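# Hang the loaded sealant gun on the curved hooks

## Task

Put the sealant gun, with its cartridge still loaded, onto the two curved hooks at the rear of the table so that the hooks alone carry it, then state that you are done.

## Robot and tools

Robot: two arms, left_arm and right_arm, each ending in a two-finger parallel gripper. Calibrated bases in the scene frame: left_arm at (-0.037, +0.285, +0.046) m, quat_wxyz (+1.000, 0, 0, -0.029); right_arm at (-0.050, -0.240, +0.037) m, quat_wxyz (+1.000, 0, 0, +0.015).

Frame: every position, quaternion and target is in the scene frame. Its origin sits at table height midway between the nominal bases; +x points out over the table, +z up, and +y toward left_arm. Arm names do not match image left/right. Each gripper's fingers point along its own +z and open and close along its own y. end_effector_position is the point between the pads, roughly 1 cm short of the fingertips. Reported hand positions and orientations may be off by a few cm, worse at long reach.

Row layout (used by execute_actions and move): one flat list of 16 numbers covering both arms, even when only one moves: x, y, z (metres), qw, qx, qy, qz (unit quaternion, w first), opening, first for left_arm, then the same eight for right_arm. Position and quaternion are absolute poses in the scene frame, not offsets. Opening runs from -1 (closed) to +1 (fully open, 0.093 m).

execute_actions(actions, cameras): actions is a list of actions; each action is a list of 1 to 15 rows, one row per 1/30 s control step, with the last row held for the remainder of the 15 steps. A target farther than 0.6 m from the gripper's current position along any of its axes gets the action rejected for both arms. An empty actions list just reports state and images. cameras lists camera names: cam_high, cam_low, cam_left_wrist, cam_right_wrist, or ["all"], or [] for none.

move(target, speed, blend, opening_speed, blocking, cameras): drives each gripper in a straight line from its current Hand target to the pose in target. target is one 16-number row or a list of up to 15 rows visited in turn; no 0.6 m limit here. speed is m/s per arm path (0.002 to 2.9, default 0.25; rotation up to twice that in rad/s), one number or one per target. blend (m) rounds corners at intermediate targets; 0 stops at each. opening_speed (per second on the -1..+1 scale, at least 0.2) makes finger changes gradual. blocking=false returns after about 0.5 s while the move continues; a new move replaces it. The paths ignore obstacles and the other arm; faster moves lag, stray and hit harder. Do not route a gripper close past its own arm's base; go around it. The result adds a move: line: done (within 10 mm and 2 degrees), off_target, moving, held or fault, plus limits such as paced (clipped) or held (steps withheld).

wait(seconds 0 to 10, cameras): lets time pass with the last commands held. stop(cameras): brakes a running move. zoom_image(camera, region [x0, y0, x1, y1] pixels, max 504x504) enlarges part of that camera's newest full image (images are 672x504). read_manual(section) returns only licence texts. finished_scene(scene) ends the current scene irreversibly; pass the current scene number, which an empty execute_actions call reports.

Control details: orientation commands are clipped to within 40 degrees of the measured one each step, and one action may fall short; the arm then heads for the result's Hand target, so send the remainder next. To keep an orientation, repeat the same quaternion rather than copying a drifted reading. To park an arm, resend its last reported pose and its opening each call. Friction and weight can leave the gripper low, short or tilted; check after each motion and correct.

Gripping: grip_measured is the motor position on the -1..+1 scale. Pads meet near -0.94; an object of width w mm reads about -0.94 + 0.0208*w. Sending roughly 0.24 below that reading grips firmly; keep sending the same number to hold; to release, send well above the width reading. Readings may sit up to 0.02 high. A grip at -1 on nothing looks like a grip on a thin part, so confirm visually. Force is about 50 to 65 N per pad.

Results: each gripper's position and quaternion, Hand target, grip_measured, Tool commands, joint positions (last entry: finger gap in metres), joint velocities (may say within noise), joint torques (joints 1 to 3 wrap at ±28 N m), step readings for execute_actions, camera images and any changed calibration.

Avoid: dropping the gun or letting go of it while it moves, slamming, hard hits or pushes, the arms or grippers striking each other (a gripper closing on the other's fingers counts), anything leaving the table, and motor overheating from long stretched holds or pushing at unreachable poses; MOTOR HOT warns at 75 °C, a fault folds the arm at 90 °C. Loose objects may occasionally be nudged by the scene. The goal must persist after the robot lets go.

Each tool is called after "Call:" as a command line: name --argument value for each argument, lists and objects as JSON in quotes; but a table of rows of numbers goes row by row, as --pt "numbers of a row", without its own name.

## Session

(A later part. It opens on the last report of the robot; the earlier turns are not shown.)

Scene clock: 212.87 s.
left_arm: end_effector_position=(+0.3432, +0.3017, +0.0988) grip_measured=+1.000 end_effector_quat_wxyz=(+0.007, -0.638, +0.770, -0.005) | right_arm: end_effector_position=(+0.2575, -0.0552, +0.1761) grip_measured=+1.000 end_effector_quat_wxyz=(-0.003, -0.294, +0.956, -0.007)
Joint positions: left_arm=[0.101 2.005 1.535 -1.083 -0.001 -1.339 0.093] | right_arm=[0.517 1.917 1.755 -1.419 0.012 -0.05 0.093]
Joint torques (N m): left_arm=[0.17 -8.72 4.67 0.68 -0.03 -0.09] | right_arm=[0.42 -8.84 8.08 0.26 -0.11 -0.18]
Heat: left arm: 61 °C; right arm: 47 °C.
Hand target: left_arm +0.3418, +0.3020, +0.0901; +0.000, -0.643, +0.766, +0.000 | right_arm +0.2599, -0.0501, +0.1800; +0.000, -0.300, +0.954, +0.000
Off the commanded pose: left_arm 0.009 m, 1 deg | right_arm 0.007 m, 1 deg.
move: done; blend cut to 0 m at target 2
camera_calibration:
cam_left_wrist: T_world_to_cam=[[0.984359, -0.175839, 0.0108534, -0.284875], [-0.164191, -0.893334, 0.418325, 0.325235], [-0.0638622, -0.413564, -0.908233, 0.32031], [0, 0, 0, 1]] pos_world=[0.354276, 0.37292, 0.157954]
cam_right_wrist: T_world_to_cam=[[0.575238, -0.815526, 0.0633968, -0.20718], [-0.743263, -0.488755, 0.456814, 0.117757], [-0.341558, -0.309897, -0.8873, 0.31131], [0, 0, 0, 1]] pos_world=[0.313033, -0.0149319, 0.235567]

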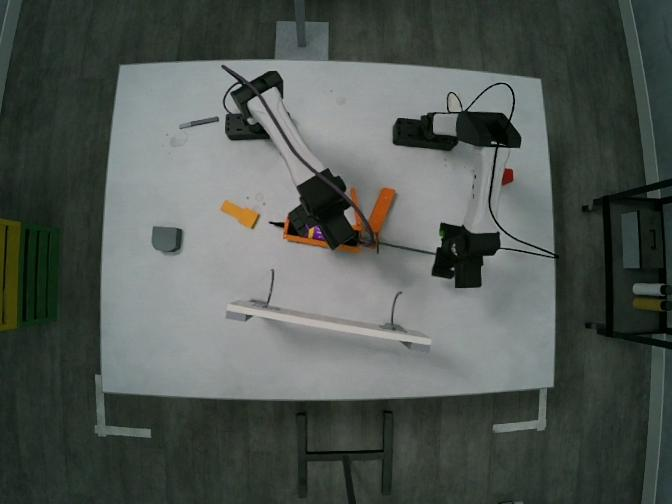

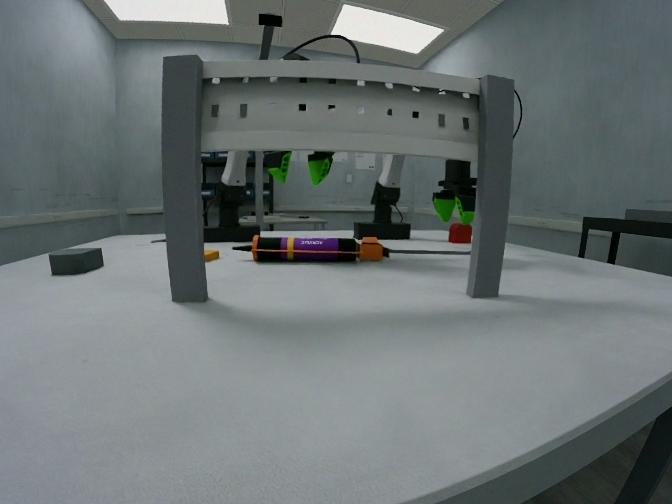

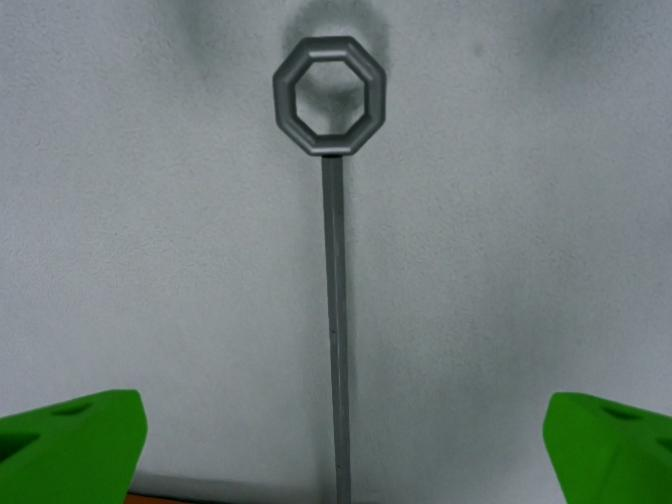

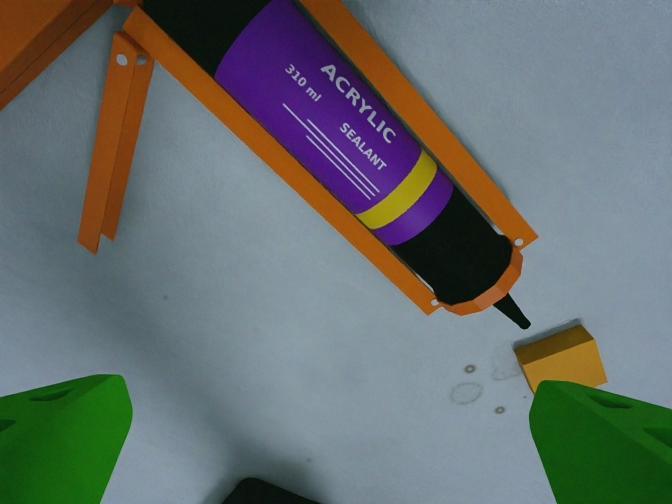

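Call:
move --target '[0.344,0.312,0.03,0,0.6494,-0.7604,0,0,0.293,0.019,0.1,0,0.6494,-0.7604,0,1]' --speed 0.2 --cameras '["cam_left_wrist","cam_right_wrist","cam_low","cam_high"]'

Scene clock: 224.77 s.
left_arm: end_effector_position=(+0.3469, +0.3101, +0.0405) grip_measured=+0.002 end_effector_quat_wxyz=(+0.009, -0.646, +0.763, -0.006) | right_arm: end_effector_position=(+0.2871, +0.0098, +0.0979) grip_measured=+1.000 end_effector_quat_wxyz=(-0.014, -0.643, +0.765, -0.005)
Joint positions: left_arm=[0.122 2.089 1.417 -0.877 -0.001 -1.341 0.045] | right_arm=[0.612 2.199 1.864 -1.264 0.012 -0.755 0.093]
Joint torques (N m): left_arm=[0.58 -8.72 4.42 0.69 -0.03 -0.02] | right_arm=[0.49 -11.19 7.98 0.45 -0.16 -0.19]
Heat: left arm: 57 °C; right arm: 47 °C.
Hand target: left_arm +0.3438, +0.3120, +0.0303; +0.000, -0.650, +0.760, +0.000 | right_arm +0.2928, +0.0189, +0.1001; +0.000, -0.649, +0.760, +0.000
Off the commanded pose: left_arm 0.011 m, 1 deg | right_arm 0.011 m, 2 deg.
move: off_target (left_arm, right_arm)
camera_calibration:
cam_left_wrist: T_world_to_cam=[[0.988018, -0.15365, 0.0145882, -0.294688], [-0.145642, -0.896874, 0.417619, 0.352515], [-0.0510836, -0.41474, -0.908505, 0.267002], [0, 0, 0, 1]] pos_world=[0.356137, 0.381619, 0.099654]
cam_right_wrist: T_world_to_cam=[[0.987246, -0.153823, 0.0410345, -0.288814], [-0.15479, -0.867193, 0.473303, 0.0404449], [-0.0372201, -0.473618, -0.879944, 0.185677], [0, 0, 0, 1]] pos_world=[0.298302, 0.0785874, 0.156094]

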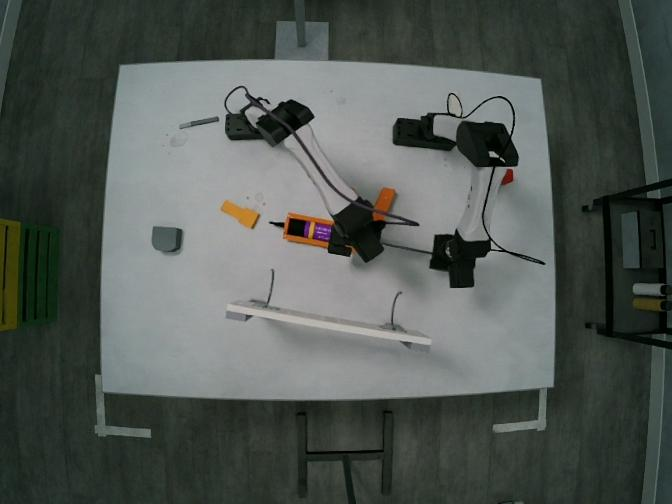

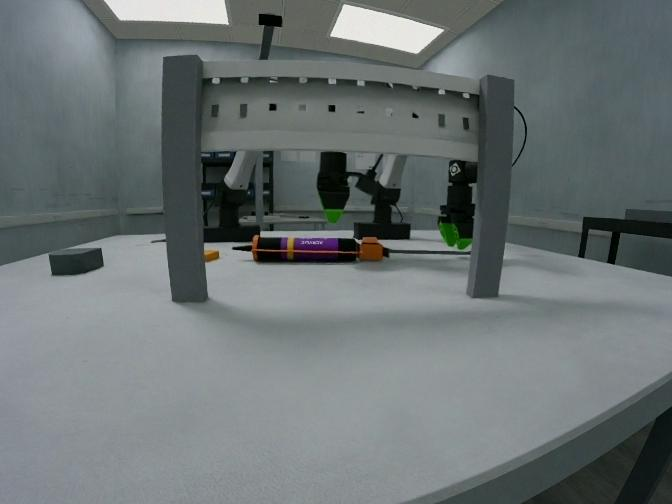

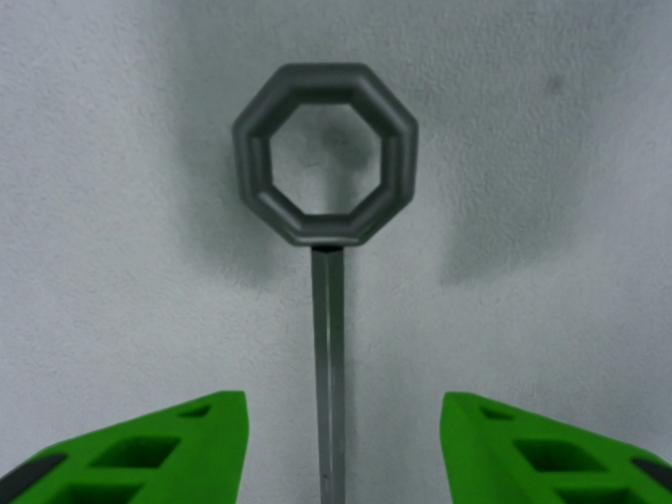

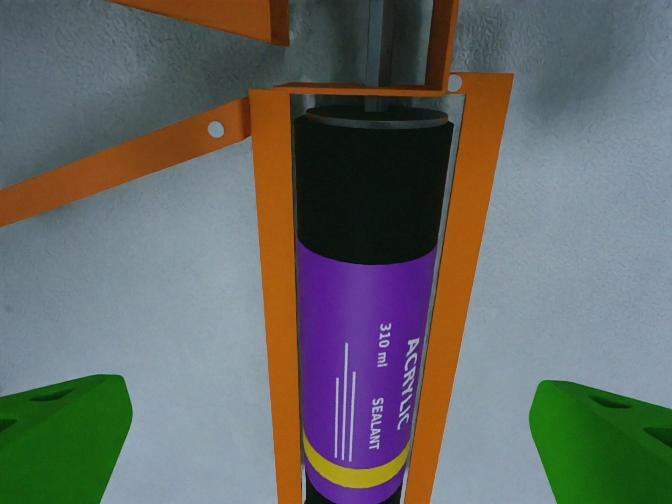

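Call:
move --target '[0.3395,0.314,0.02,0,0.6494,-0.7604,0,0,0.307,0.006,0.055,0,0.640,-0.7684,0,1]' --speed 0.15 --cameras '["cam_left_wrist","cam_right_wrist","cam_low"]'

Scene clock: 240.30 s.
left_arm: end_effector_position=(+0.3431, +0.3121, +0.0315) grip_measured=+0.002 end_effector_quat_wxyz=(+0.010, -0.649, +0.761, -0.007) | right_arm: end_effector_position=(+0.3068, +0.0042, +0.0591) grip_measured=+1.000 end_effector_quat_wxyz=(-0.001, -0.636, +0.771, -0.006)
Joint positions: left_arm=[0.128 2.089 1.377 -0.834 -0.001 -1.341 0.045] | right_arm=[0.575 2.252 1.796 -1.117 0.012 -0.775 0.093]
Joint torques (N m): left_arm=[0.65 -8.38 4.38 0.66 -0.04 0.05] | right_arm=[0.05 -12.18 5.27 0.52 -0.15 -0.18]
Heat: left arm: 53 °C; right arm: 46 °C.
Hand target: left_arm +0.3392, +0.3140, +0.0203; +0.000, -0.650, +0.760, +0.000 | right_arm +0.3070, +0.0059, +0.0551; +0.000, -0.640, +0.768, +0.000
Off the commanded pose: left_arm 0.012 m, 1 deg | right_arm 0.005 m, 1 deg.
move: off_target (left_arm)
camera_calibration:
cam_left_wrist: T_world_to_cam=[[0.988898, -0.147554, 0.0175718, -0.292798], [-0.141379, -0.897859, 0.416967, 0.356411], [-0.0457481, -0.414822, -0.908752, 0.257739], [0, 0, 0, 1]] pos_world=[0.351728, 0.383719, 0.0907542]
cam_right_wrist: T_world_to_cam=[[0.9832, -0.172646, 0.0592476, -0.30735], [-0.180497, -0.871308, 0.456337, 0.0657881], [-0.0271621, -0.459365, -0.887832, 0.146969], [0, 0, 0, 1]] pos_world=[0.318053, 0.0717711, 0.118672]
Images, in order (width x height): cam_low 672x504, cam_left_wrist 672x504, cam_right_wrist 672x504.

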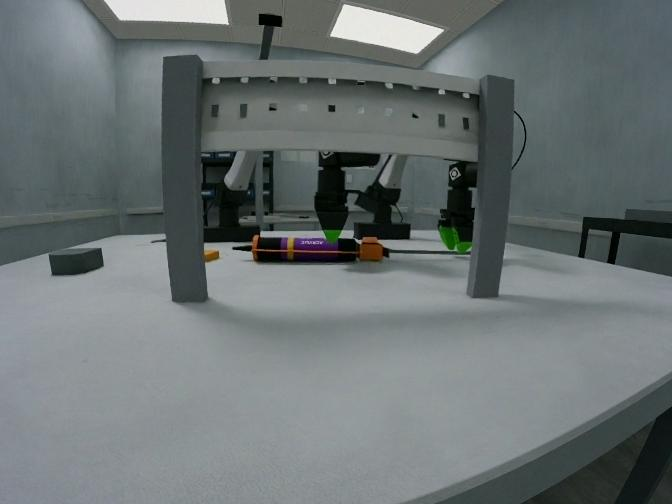

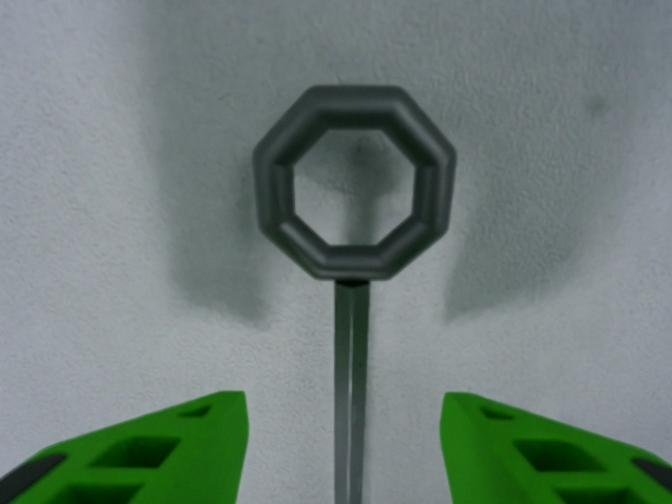

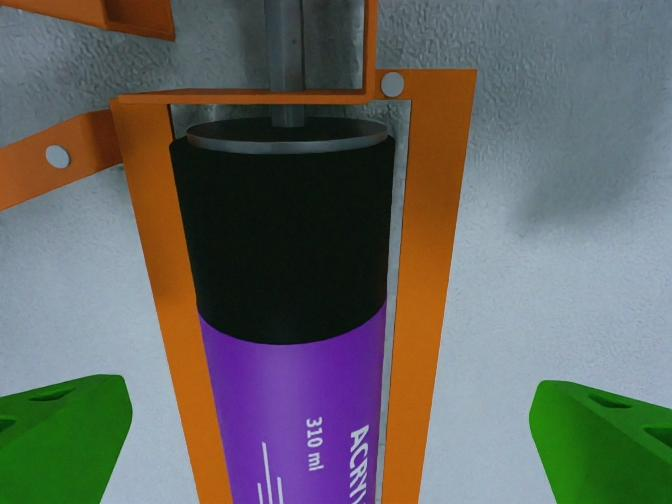

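Call:
move --target '[0.3395,0.312,0.011,0,0.6494,-0.7604,0,-0.2,0.3015,0.003,0.018,0,0.640,-0.7684,0,1]' --speed 0.1 --cameras '["cam_left_wrist","cam_right_wrist","cam_low"]'

Call:
zoom_image --camera "cam_low" --region '[220, 190, 500, 290]'

Scene clock: 253.07 s.
left_arm: end_effector_position=(+0.3429, +0.3121, +0.0215) grip_measured=-0.198 end_effector_quat_wxyz=(+0.009, -0.649, +0.761, -0.006) | right_arm: end_effector_position=(+0.3027, +0.0014, +0.0238) grip_measured=+1.000 end_effector_quat_wxyz=(+0.001, -0.637, +0.771, -0.006)
Joint positions: left_arm=[0.128 2.109 1.363 -0.803 -0.001 -1.341 0.036] | right_arm=[0.575 2.269 1.679 -0.978 0.012 -0.775 0.093]
Joint torques (N m): left_arm=[0.12 -8.68 4.3 0.66 -0.02 0.02] | right_arm=[0.13 -11.7 4.97 0.53 -0.16 -0.15]
Heat: left arm: 50 °C; right arm: 44 °C.
Hand target: left_arm +0.3393, +0.3121, +0.0113; +0.000, -0.650, +0.760, +0.000 | right_arm +0.3016, +0.0029, +0.0182; +0.000, -0.640, +0.768, +0.000
Off the commanded pose: left_arm 0.011 m, 1 deg | right_arm 0.006 m, 1 deg.
move: off_target (left_arm)
camera_calibration:
cam_left_wrist: T_world_to_cam=[[0.988943, -0.147536, 0.0149941, -0.292434], [-0.140265, -0.897776, 0.417522, 0.360153], [-0.0481379, -0.415008, -0.908543, 0.249455], [0, 0, 0, 1]] pos_world=[0.351726, 0.383718, 0.0806541]
cam_right_wrist: T_world_to_cam=[[0.983039, -0.172436, 0.0624529, -0.301767], [-0.181861, -0.872558, 0.453398, 0.0792567], [-0.0236883, -0.457066, -0.889118, 0.113209], [0, 0, 0, 1]] pos_world=[0.313744, 0.0688645, 0.0835676]
Images, in order (width x height): cam_low 672x504, cam_left_wrist 672x504, cam_right_wrist 672x504.

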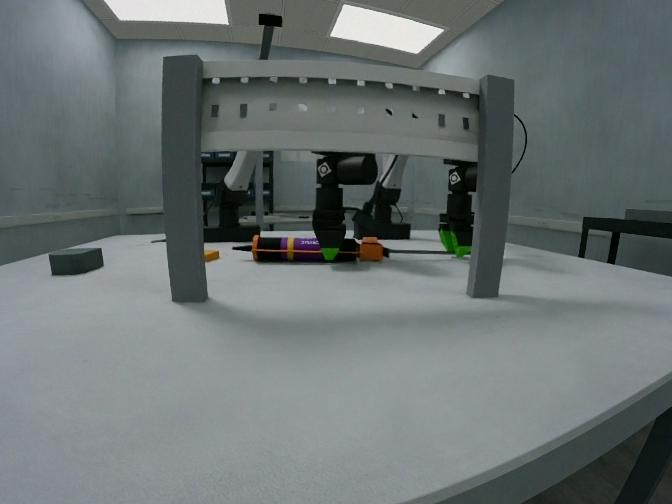

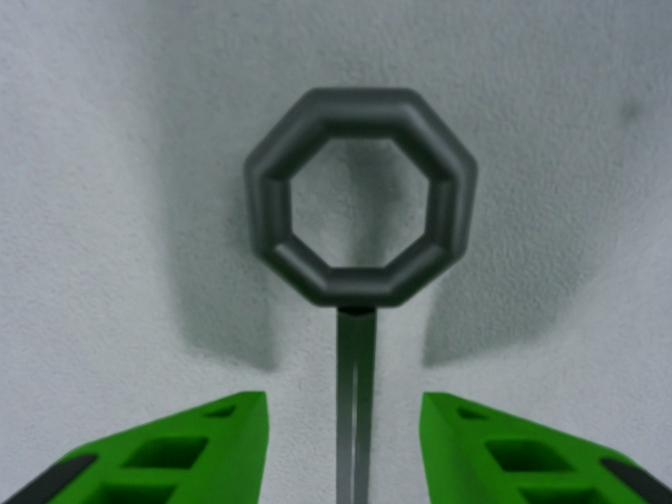

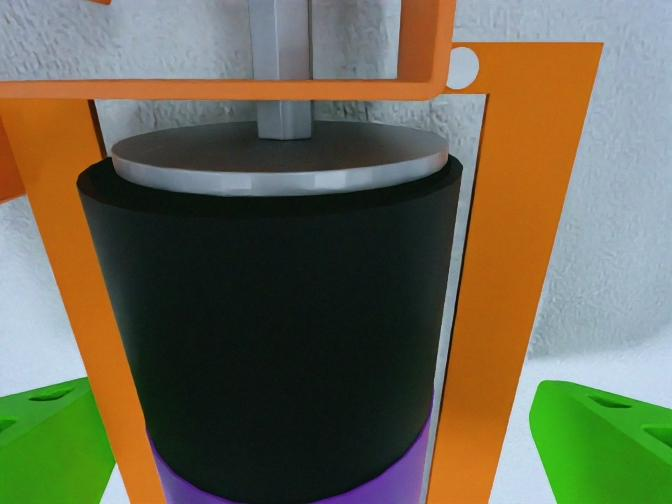

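Scaled by 1.800 from the camera's 672x504 image, which has a finer 960x720 frame.

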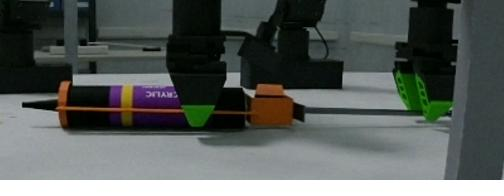

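Call:
move --target '[0.3385,0.312,0.011,0,0.6494,-0.7604,0,-1,0.2995,0.003,0.018,0,0.640,-0.7684,0,0.15]' --opening_speed 0.7

Call:
move --target '[0.3415,0.312,0.16,0,0.6494,-0.7604,0,-1,0.304,0.003,0.18,0,0.644,-0.765,0,0.15]' --speed 0.1 --cameras '["all"]'

Scene clock: 260.57 s.
left_arm: end_effector_position=(+0.3447, +0.3123, +0.0205) grip_measured=-0.915 end_effector_quat_wxyz=(+0.013, -0.649, +0.761, -0.009) | right_arm: end_effector_position=(+0.2976, +0.0025, +0.0221) grip_measured=+0.577 end_effector_quat_wxyz=(-0.004, -0.638, +0.770, +0.003)
Joint positions: left_arm=[0.128 2.109 1.359 -0.789 -0.001 -1.341 0.001] | right_arm=[0.576 2.269 1.672 -0.983 -0.006 -0.778 0.073]
Joint torques (N m): left_arm=[0.13 -8.92 4.26 0.55 -0.02 -0.02] | right_arm=[0.25 -12.3 4.71 0.63 0.02 -0.09]
Heat: left arm: 51 °C; right arm: 44 °C.
Hand target: left_arm +0.3384, +0.3121, +0.0113; +0.000, -0.650, +0.760, +0.000 | right_arm +0.2994, +0.0030, +0.0181; +0.000, -0.640, +0.768, +0.000
Off the commanded pose: left_arm 0.011 m, 2 deg | right_arm 0.005 m, 1 deg.
move: off_target (left_arm)
camera_calibration:
cam_left_wrist: T_world_to_cam=[[0.988754, -0.147577, 0.0242332, -0.294254], [-0.144225, -0.898052, 0.415574, 0.362405], [-0.0395665, -0.414395, -0.909237, 0.245624], [0, 0, 0, 1]] pos_world=[0.352931, 0.383819, 0.0798546]
cam_right_wrist: T_world_to_cam=[[0.984799, -0.168732, 0.0412356, -0.296439], [-0.169078, -0.876822, 0.450107, 0.0763539], [-0.0397911, -0.450237, -0.892022, 0.116852], [0, 0, 0, 1]] pos_world=[0.309492, 0.0695412, 0.0820909]

Scene clock: 262.83 s.
left_arm: end_effector_position=(+0.3438, +0.3114, +0.1416) grip_measured=-0.929 end_effector_quat_wxyz=(-0.012, -0.650, +0.760, +0.006) | right_arm: end_effector_position=(+0.2988, +0.0021, +0.1481) grip_measured=+0.573 end_effector_quat_wxyz=(-0.030, -0.643, +0.766, +0.003)
Joint positions: left_arm=[0.128 2.027 1.739 -1.308 0.004 -1.344 0.001] | right_arm=[0.576 2.269 2.178 -1.541 0 -0.79 0.073]
Joint torques (N m): left_arm=[0.08 -14.49 6.6 0.17 -0.08 0.04] | right_arm=[-0.2 -16.88 10.18 -0.11 -0.03 -0.16]
Heat: left arm: 52 °C; right arm: 44 °C.
Hand target: left_arm +0.3414, +0.3120, +0.1594; +0.000, -0.649, +0.760, +0.000 | right_arm +0.3028, +0.0023, +0.1790; +0.004, -0.644, +0.765, -0.001
Off the commanded pose: left_arm 0.019 m, 1 deg | right_arm 0.032 m, 3 deg.
joint sent to its limit (right arm) — joint 4 (wrist pitch), lower limit. The joint targets still meet the commanded pose.
move: off_target (left_arm, right_arm)
camera_calibration:
cam_left_wrist: T_world_to_cam=[[0.989074, -0.144226, -0.0305175, -0.28982], [-0.117162, -0.894685, 0.431059, 0.298537], [-0.0894736, -0.422774, -0.901807, 0.373999], [0, 0, 0, 1]] pos_world=[0.355094, 0.383414, 0.199743]
cam_right_wrist: T_world_to_cam=[[0.987769, -0.155702, 0.00829407, -0.298983], [-0.140084, -0.862811, 0.48573, 0.00543822], [-0.068473, -0.480951, -0.87407, 0.235097], [0, 0, 0, 1]] pos_world=[0.312185, 0.0712101, 0.20533]

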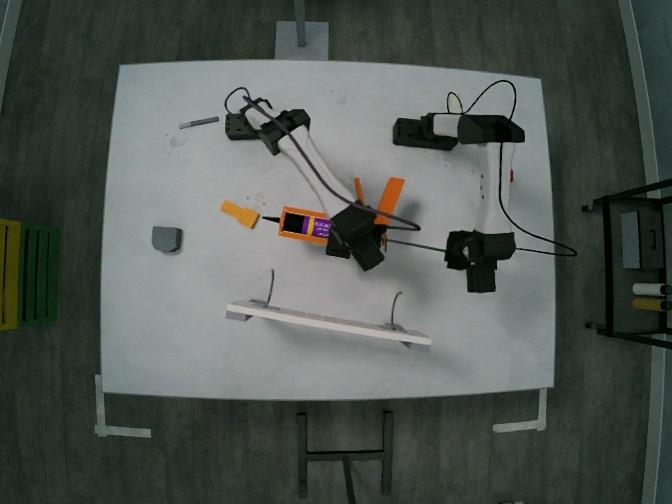

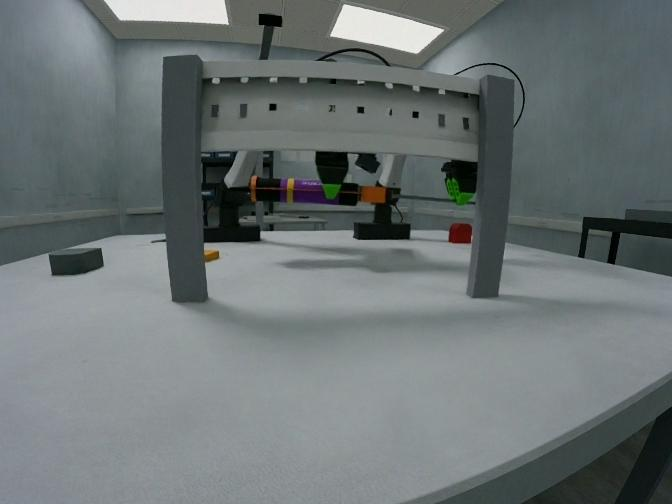

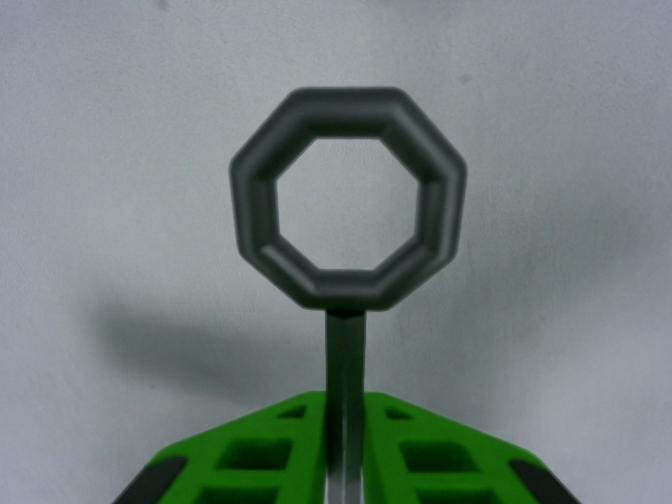

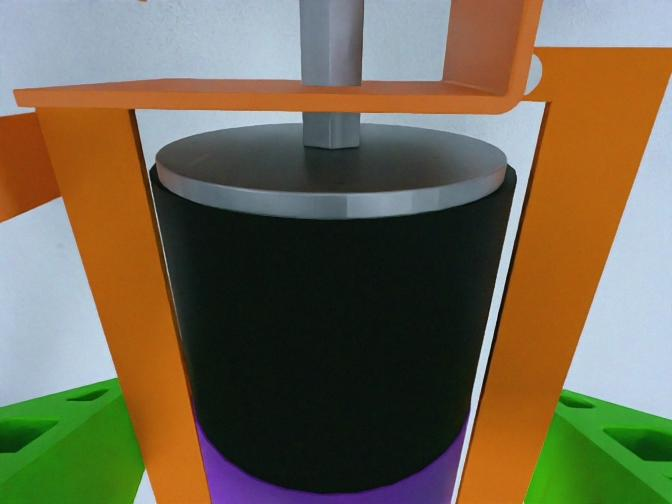

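Call:
move --pt "0.327 0.26 0.275 -0.2485 0.6 -0.7026 0.291 -1 0.28 -0.05 0.295 -0.2485 0.6 -0.7026 0.291 0.15" --pt "0.337 0.215 0.374 -0.4671 0.4511 -0.5282 0.5469 -1 0.285 -0.093 0.395 -0.4671 0.4511 -0.5282 0.5469 0.15" --speed 0.17 --cameras '["all"]'

Call:
zoom_image --camera "cam_left_wrist" --region '[80, 0, 580, 400]'

Scene clock: 284.93 s.
left_arm: end_effector_position=(+0.3357, +0.2165, +0.3572) grip_measured=-0.930 end_effector_quat_wxyz=(+0.445, -0.474, +0.540, -0.535) | right_arm: end_effector_position=(+0.2891, -0.0906, +0.3601) grip_measured=+0.572 end_effector_quat_wxyz=(+0.434, -0.471, +0.552, -0.534)
Joint positions: left_arm=[-0.143 1.038 0.712 0.293 -0.043 -1.598 0.001] | right_arm=[0.772 1.202 0.881 0.225 0.983 -1.515 0.073]
Joint torques (N m): left_arm=[-0.58 -2.66 7.02 3.18 -0.07 0.34] | right_arm=[0.05 -8.69 8.13 2.87 -0.16 -1.06]
Heat: left arm: 52 °C; right arm: 47 °C.
Hand target: left_arm +0.3360, +0.2152, +0.3739; +0.467, -0.452, +0.528, -0.547 | right_arm +0.2834, -0.0946, +0.3944; +0.464, -0.451, +0.533, -0.545
Off the commanded pose: left_arm 0.017 m, 4 deg | right_arm 0.035 m, 5 deg.
move: off_target (left_arm, right_arm)
camera_calibration:
cam_left_wrist: T_world_to_cam=[[0.0441119, 0.0304826, 0.998561, -0.377054], [-0.557742, -0.828511, 0.0499301, 0.389576], [0.828841, -0.559142, -0.0195458, -0.0663454], [0, 0, 0, 1]] pos_world=[0.288905, 0.297165, 0.355764]
cam_right_wrist: T_world_to_cam=[[0.00856496, 0.0395933, 0.999179, -0.361676], [-0.601073, -0.798347, 0.0367876, 0.121962], [0.799148, -0.600895, 0.0169607, -0.207426], [0, 0, 0, 1]] pos_world=[0.24217, -0.0129532, 0.360411]

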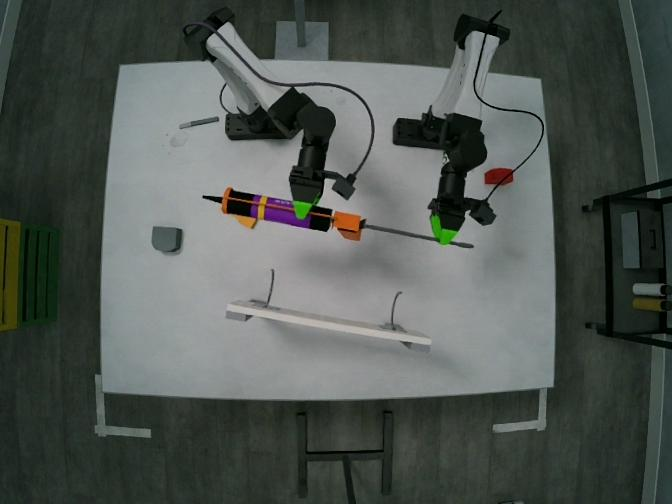

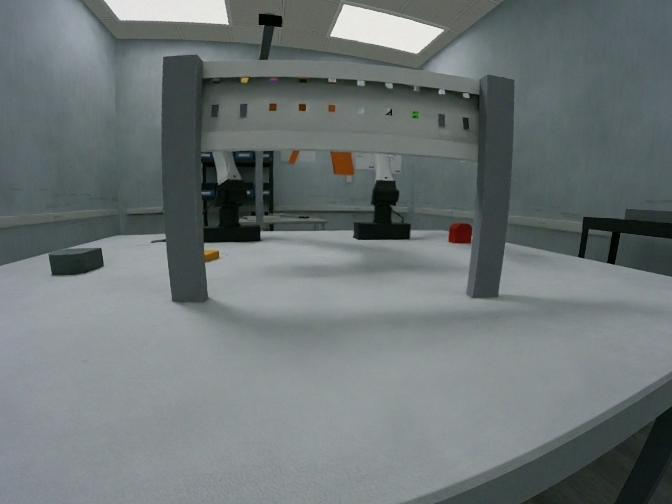

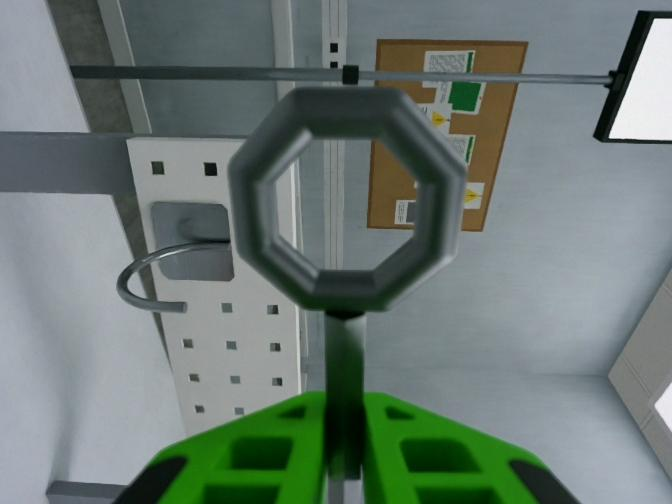

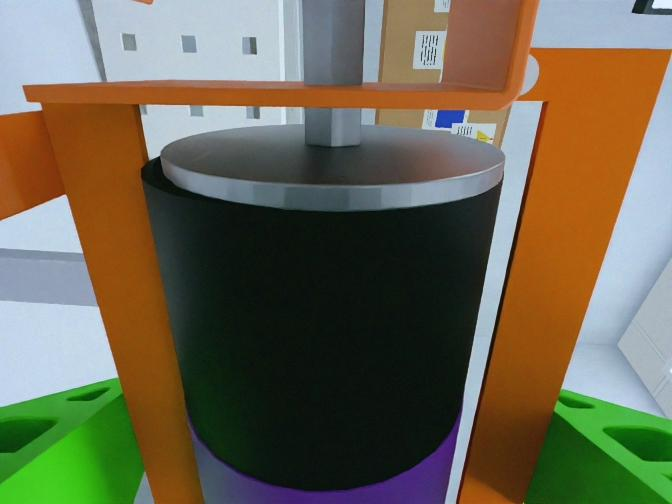

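Scaled by 1.008 from the camera's 672x504 image, which has a finer 960x720 frame.

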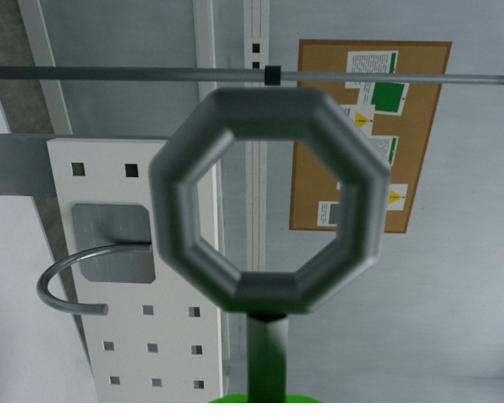

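Call:
move --pt "0.435 0.216 0.40 -0.4924 0.4132 -0.4924 0.5868 -1 0.38 -0.092 0.42 -0.4924 0.4132 -0.4924 0.5868 0.15" --pt "0.525 0.216 0.408 -0.4924 0.4132 -0.4924 0.5868 -1 0.472 -0.092 0.423 -0.4924 0.4132 -0.4924 0.5868 0.15" --speed 0.1 --blend 0.02 --cameras '["all"]'

Call:
zoom_image --camera "cam_high" --region '[190, 210, 490, 350]'

Scene clock: 308.70 s.
left_arm: end_effector_position=(+0.5204, +0.2143, +0.3644) grip_measured=-0.929 end_effector_quat_wxyz=(+0.461, -0.449, +0.526, -0.557) | right_arm: end_effector_position=(+0.4684, -0.0959, +0.3646) grip_measured=+0.572 end_effector_quat_wxyz=(+0.455, -0.441, +0.535, -0.559)
Joint positions: left_arm=[-0.049 1.785 1.29 0.539 0.066 -1.589 0.001] | right_arm=[0.434 1.781 1.323 0.508 0.661 -1.608 0.073]
Joint torques (N m): left_arm=[0.64 -10.07 10.5 3.35 0.08 0.13] | right_arm=[0.02 -11.9 12.53 2.9 -0.32 -1.01]
Heat: left arm: 47 °C; right arm: 47 °C.
Hand target: left_arm +0.5203, +0.2165, +0.4070; +0.492, -0.414, +0.493, -0.586 | right_arm +0.4651, -0.0945, +0.4213; +0.490, -0.412, +0.495, -0.587
Off the commanded pose: left_arm 0.044 m, 8 deg | right_arm 0.059 m, 8 deg.
move: off_target (left_arm, right_arm)
camera_calibration:
cam_left_wrist: T_world_to_cam=[[-0.0330061, 0.0324754, 0.998927, -0.352764], [-0.572236, -0.820052, 0.00775254, 0.511455], [0.819424, -0.571367, 0.0456503, -0.236668], [0, 0, 0, 1]] pos_world=[0.474961, 0.295652, 0.359225]
cam_right_wrist: T_world_to_cam=[[-0.0852722, 0.0405063, 0.995534, -0.322107], [-0.614031, -0.789016, -0.0204911, 0.253226], [0.784662, -0.613036, 0.0921532, -0.375775], [0, 0, 0, 1]] pos_world=[0.422878, -0.0175171, 0.360486]

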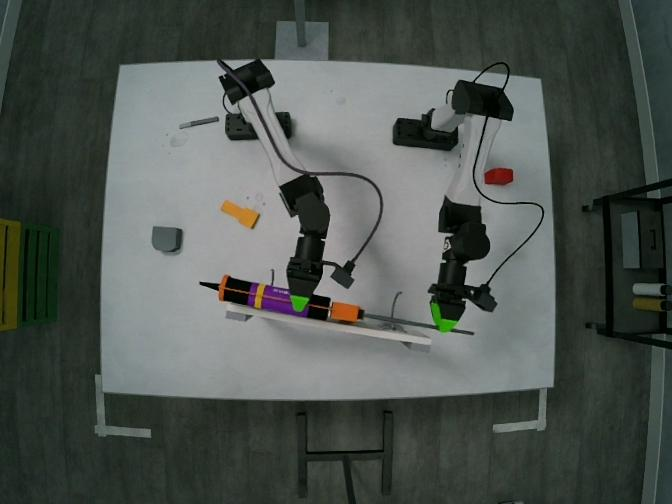

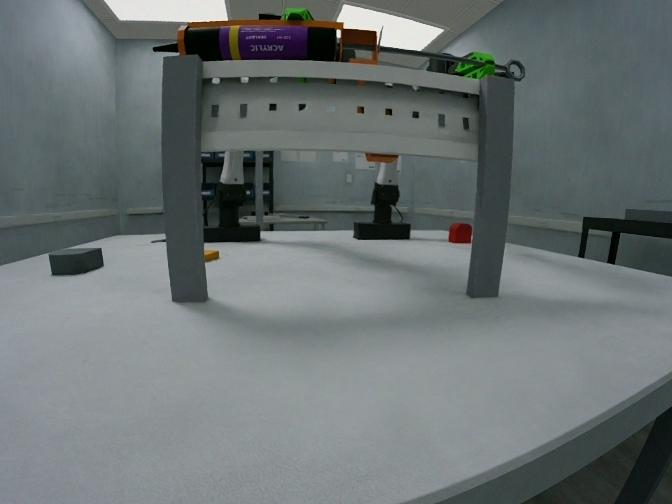

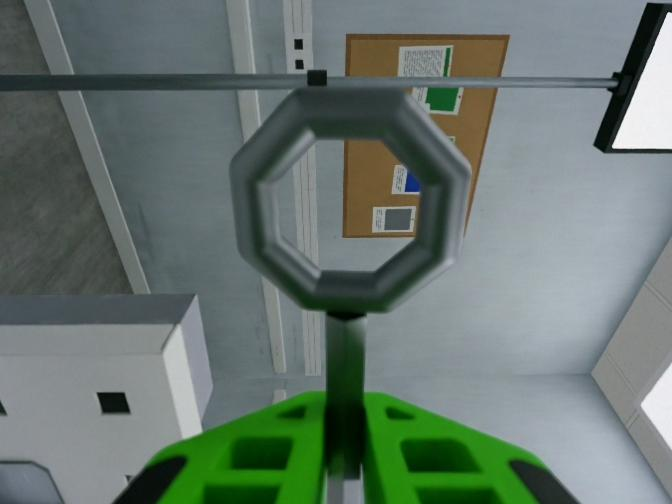

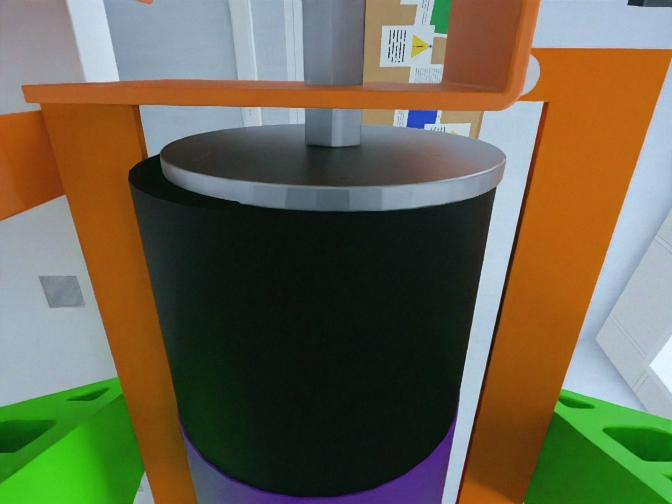

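Scaled by 1.680 from the camera's 672x504 image, which has a finer 960x720 frame.

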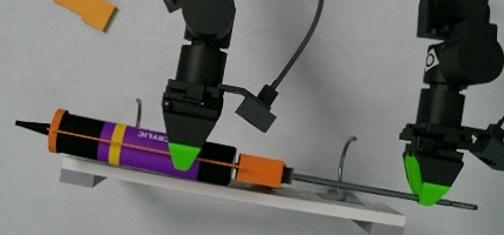

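Call:
move --pt "0.515 0.216 0.405 -0.4924 0.4132 -0.4924 0.5868 -1 0.462 -0.092 0.42 -0.4924 0.4132 -0.4924 0.5868 0.15" --pt "0.515 0.216 0.325 -0.4545 0.4544 -0.4716 0.6037 -1 0.462 -0.092 0.36 -0.4545 0.4544 -0.4716 0.6037 0.15" --speed 0.07 --cameras '["all"]'

Call:
zoom_image --camera "cam_high" --region '[190, 210, 490, 350]'

Scene clock: 345.30 s.
left_arm: end_effector_position=(+0.5132, +0.2163, +0.2961) grip_measured=-0.930 end_effector_quat_wxyz=(-0.434, +0.478, -0.507, +0.571) | right_arm: end_effector_position=(+0.4633, -0.0975, +0.3230) grip_measured=+0.572 end_effector_quat_wxyz=(-0.430, +0.468, -0.517, +0.573)
Joint positions: left_arm=[-0.049 1.851 1.097 0.784 0.059 -1.679 0.001] | right_arm=[0.434 1.8 1.189 0.645 0.655 -1.684 0.073]
Joint torques (N m): left_arm=[-0.17 -10.03 7.15 3.53 -0.08 -0.15] | right_arm=[0.53 -11.88 7.94 3.18 -0.29 -1.19]
Heat: left arm: 49 °C; right arm: 57 °C.
Hand target: left_arm +0.5131, +0.2163, +0.3246; -0.453, +0.455, -0.473, +0.603 | right_arm +0.4595, -0.0932, +0.3596; -0.452, +0.454, -0.476, +0.602
Off the commanded pose: left_arm 0.029 m, 7 deg | right_arm 0.037 m, 7 deg.
move: off_target (left_arm, right_arm)
camera_calibration:
cam_left_wrist: T_world_to_cam=[[-0.00361839, 0.118736, 0.992919, -0.316778], [-0.567524, -0.817774, 0.0957238, 0.48051], [0.823349, -0.563159, 0.0703447, -0.237671], [0, 0, 0, 1]] pos_world=[0.467241, 0.296715, 0.285258]
cam_right_wrist: T_world_to_cam=[[-0.0566816, 0.121398, 0.990984, -0.284937], [-0.610325, -0.789734, 0.0618356, 0.219513], [0.790121, -0.601317, 0.118856, -0.378953], [0, 0, 0, 1]] pos_world=[0.417243, -0.0199235, 0.313835]

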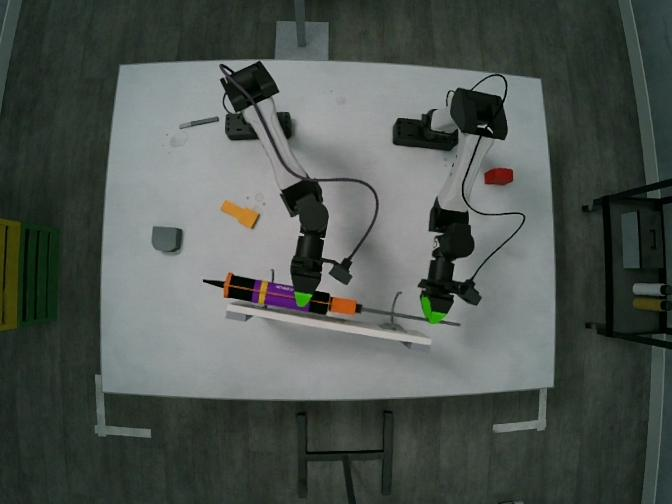

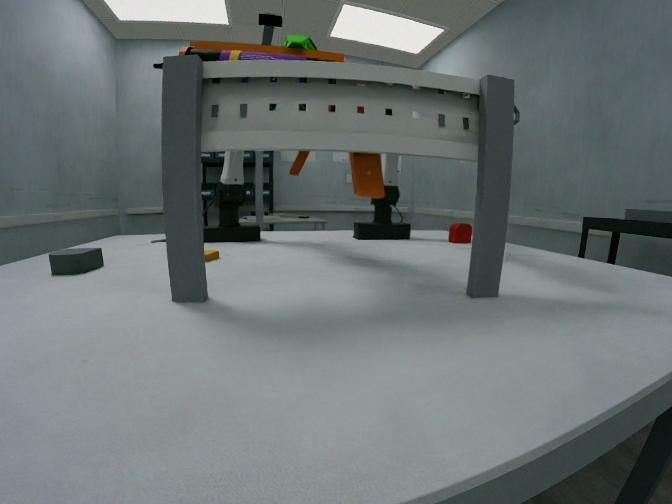

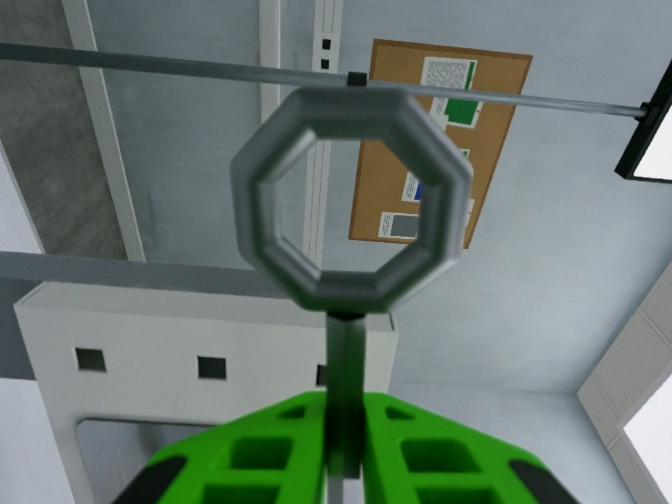

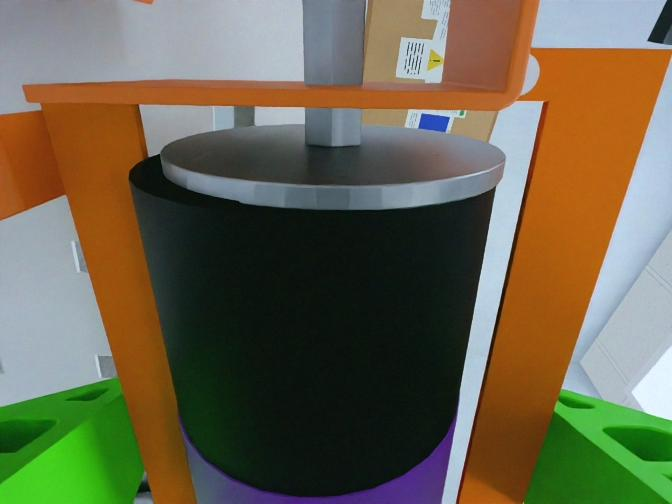

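Scaled by 1.680 from the camera's 672x504 image, which has a finer 960x720 frame.

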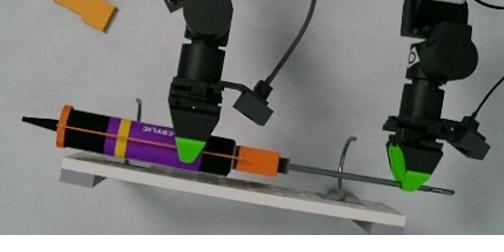

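Call:
move --pt "0.514 0.216 0.262 -0.4545 0.4544 -0.4716 0.6037 -1 0.461 -0.092 0.307 -0.4545 0.4544 -0.4716 0.6037 0.15" --pt "0.514 0.216 0.235 -0.4545 0.4544 -0.4716 0.6037 -1 0.461 -0.092 0.28 -0.4545 0.4544 -0.4716 0.6037 0.15" --speed '[0.06,0.035]' --cameras '["all"]'

Call:
zoom_image --camera "cam_high" --region '[190, 210, 490, 350]'

Scene clock: 357.23 s.
left_arm: end_effector_position=(+0.5132, +0.2153, +0.2149) grip_measured=-0.930 end_effector_quat_wxyz=(+0.435, -0.475, +0.498, -0.580) | right_arm: end_effector_position=(+0.4611, -0.0986, +0.2483) grip_measured=+0.572 end_effector_quat_wxyz=(-0.427, +0.470, -0.511, +0.579)
Joint positions: left_arm=[-0.051 2.068 0.981 1.139 0.059 -1.692 0.001] | right_arm=[0.434 1.943 1.027 0.961 0.655 -1.708 0.073]
Joint torques (N m): left_arm=[-0.06 -10.19 5.65 3.43 -0.11 0] | right_arm=[0.44 -11.79 6.82 3.21 -0.32 -0.95]
Heat: left arm: 51 °C; right arm: 54 °C.
Hand target: left_arm +0.5131, +0.2162, +0.2348; -0.454, +0.455, -0.473, +0.603 | right_arm +0.4593, -0.0930, +0.2798; -0.452, +0.454, -0.475, +0.603
Off the commanded pose: left_arm 0.020 m, 5 deg | right_arm 0.032 m, 6 deg.
move: off_target (left_arm, right_arm)
camera_calibration:
cam_left_wrist: T_world_to_cam=[[-0.0234231, 0.134202, 0.990677, -0.228685], [-0.571097, -0.815141, 0.0969206, 0.488473], [0.820549, -0.563502, 0.0957356, -0.236484], [0, 0, 0, 1]] pos_world=[0.467655, 0.295605, 0.20185]
cam_right_wrist: T_world_to_cam=[[-0.0628189, 0.139413, 0.98824, -0.2055], [-0.611389, -0.78802, 0.0723036, 0.219998], [0.788833, -0.599657, 0.134738, -0.372138], [0, 0, 0, 1]] pos_world=[0.41515, -0.0211429, 0.237317]

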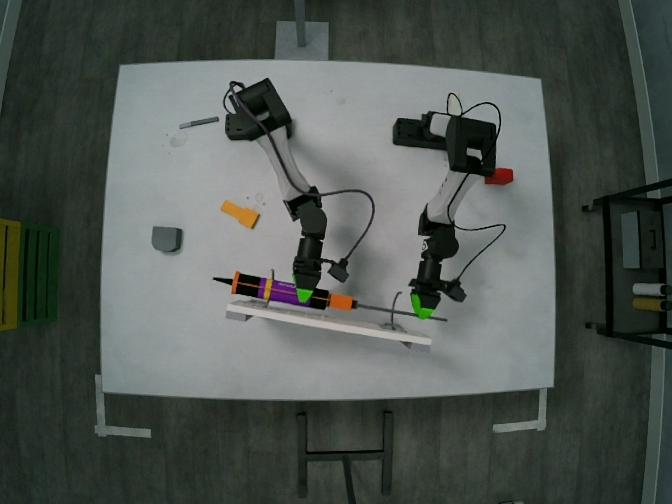

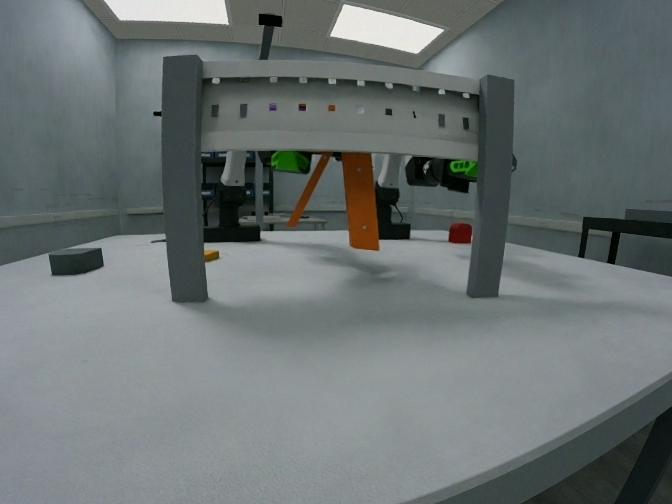

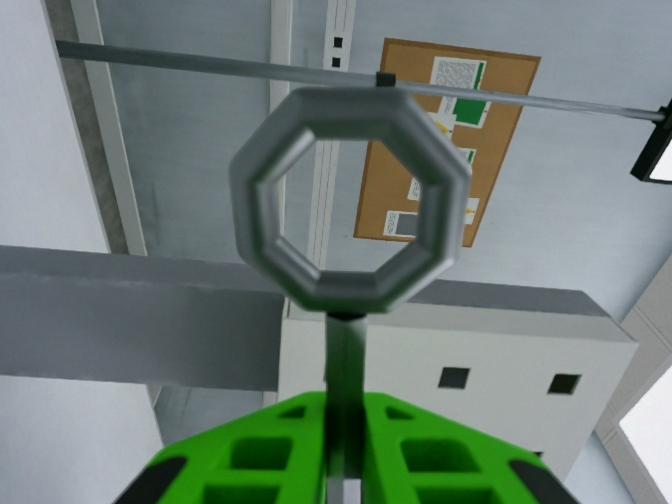

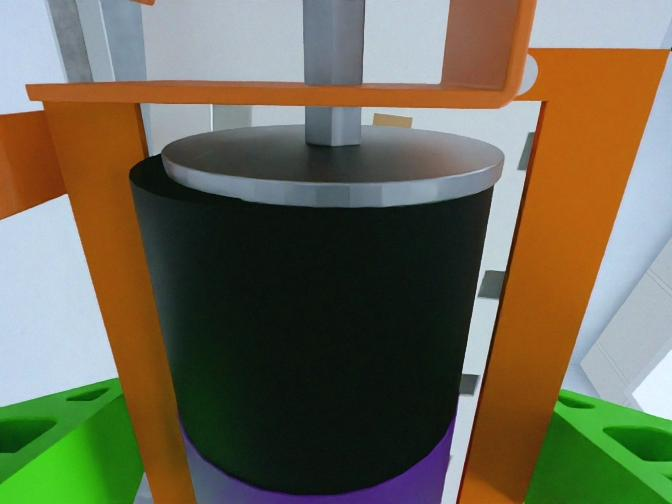

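Scaled by 1.680 from the camera's 672x504 image, which has a finer 960x720 frame.

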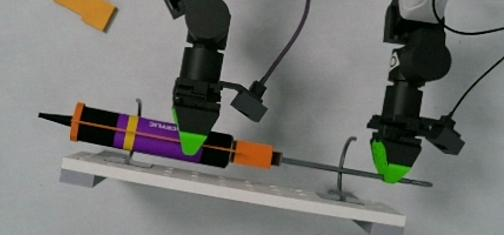

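Call:
move --target '[0.514,0.216,0.205,-0.4545,0.4544,-0.4716,0.6037,-1,0.461,-0.092,0.255,-0.4545,0.4544,-0.4716,0.6037,0.15]' --speed 0.035 --cameras '["cam_high","cam_low"]'

Scene clock: 364.17 s.
left_arm: end_effector_position=(+0.5133, +0.2154, +0.2075) grip_measured=-0.930 end_effector_quat_wxyz=(+0.448, -0.458, +0.476, -0.603) | right_arm: end_effector_position=(+0.4595, -0.0980, +0.2456) grip_measured=+0.572 end_effector_quat_wxyz=(-0.436, +0.457, -0.492, +0.600)
Joint positions: left_arm=[-0.051 2.153 0.977 1.304 0.057 -1.704 0.001] | right_arm=[0.437 1.993 1.005 1.113 0.657 -1.768 0.073]
Joint torques (N m): left_arm=[-0.06 -9.22 5.03 2.77 -0.11 0.11] | right_arm=[0.18 -10 6.15 2.61 -0.43 -0.3]
Heat: left arm: 50 °C; right arm: 53 °C.
Hand target: left_arm +0.5139, +0.2161, +0.2050; -0.454, +0.455, -0.472, +0.603 | right_arm +0.4604, -0.0922, +0.2552; -0.454, +0.454, -0.472, +0.604
Off the commanded pose: left_arm 0.003 m, 1 deg | right_arm 0.011 m, 3 deg.
move: off_target (right_arm)
Images, in order (width x height): cam_high 672x504, cam_low 672x504.

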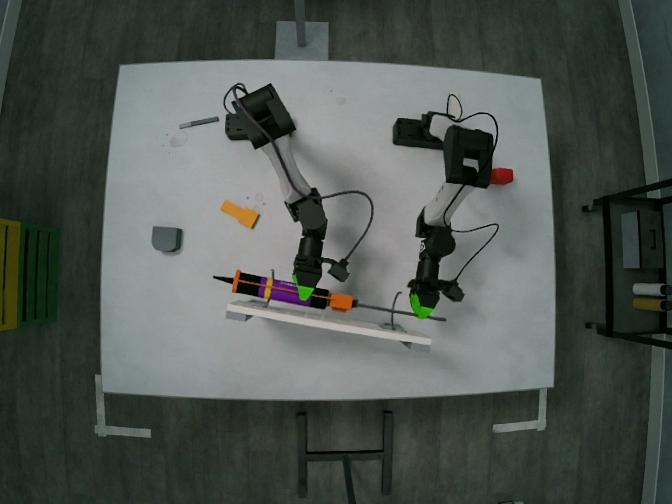

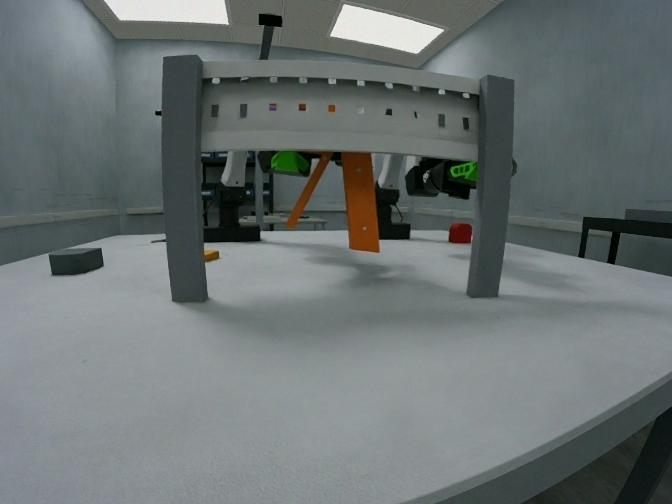

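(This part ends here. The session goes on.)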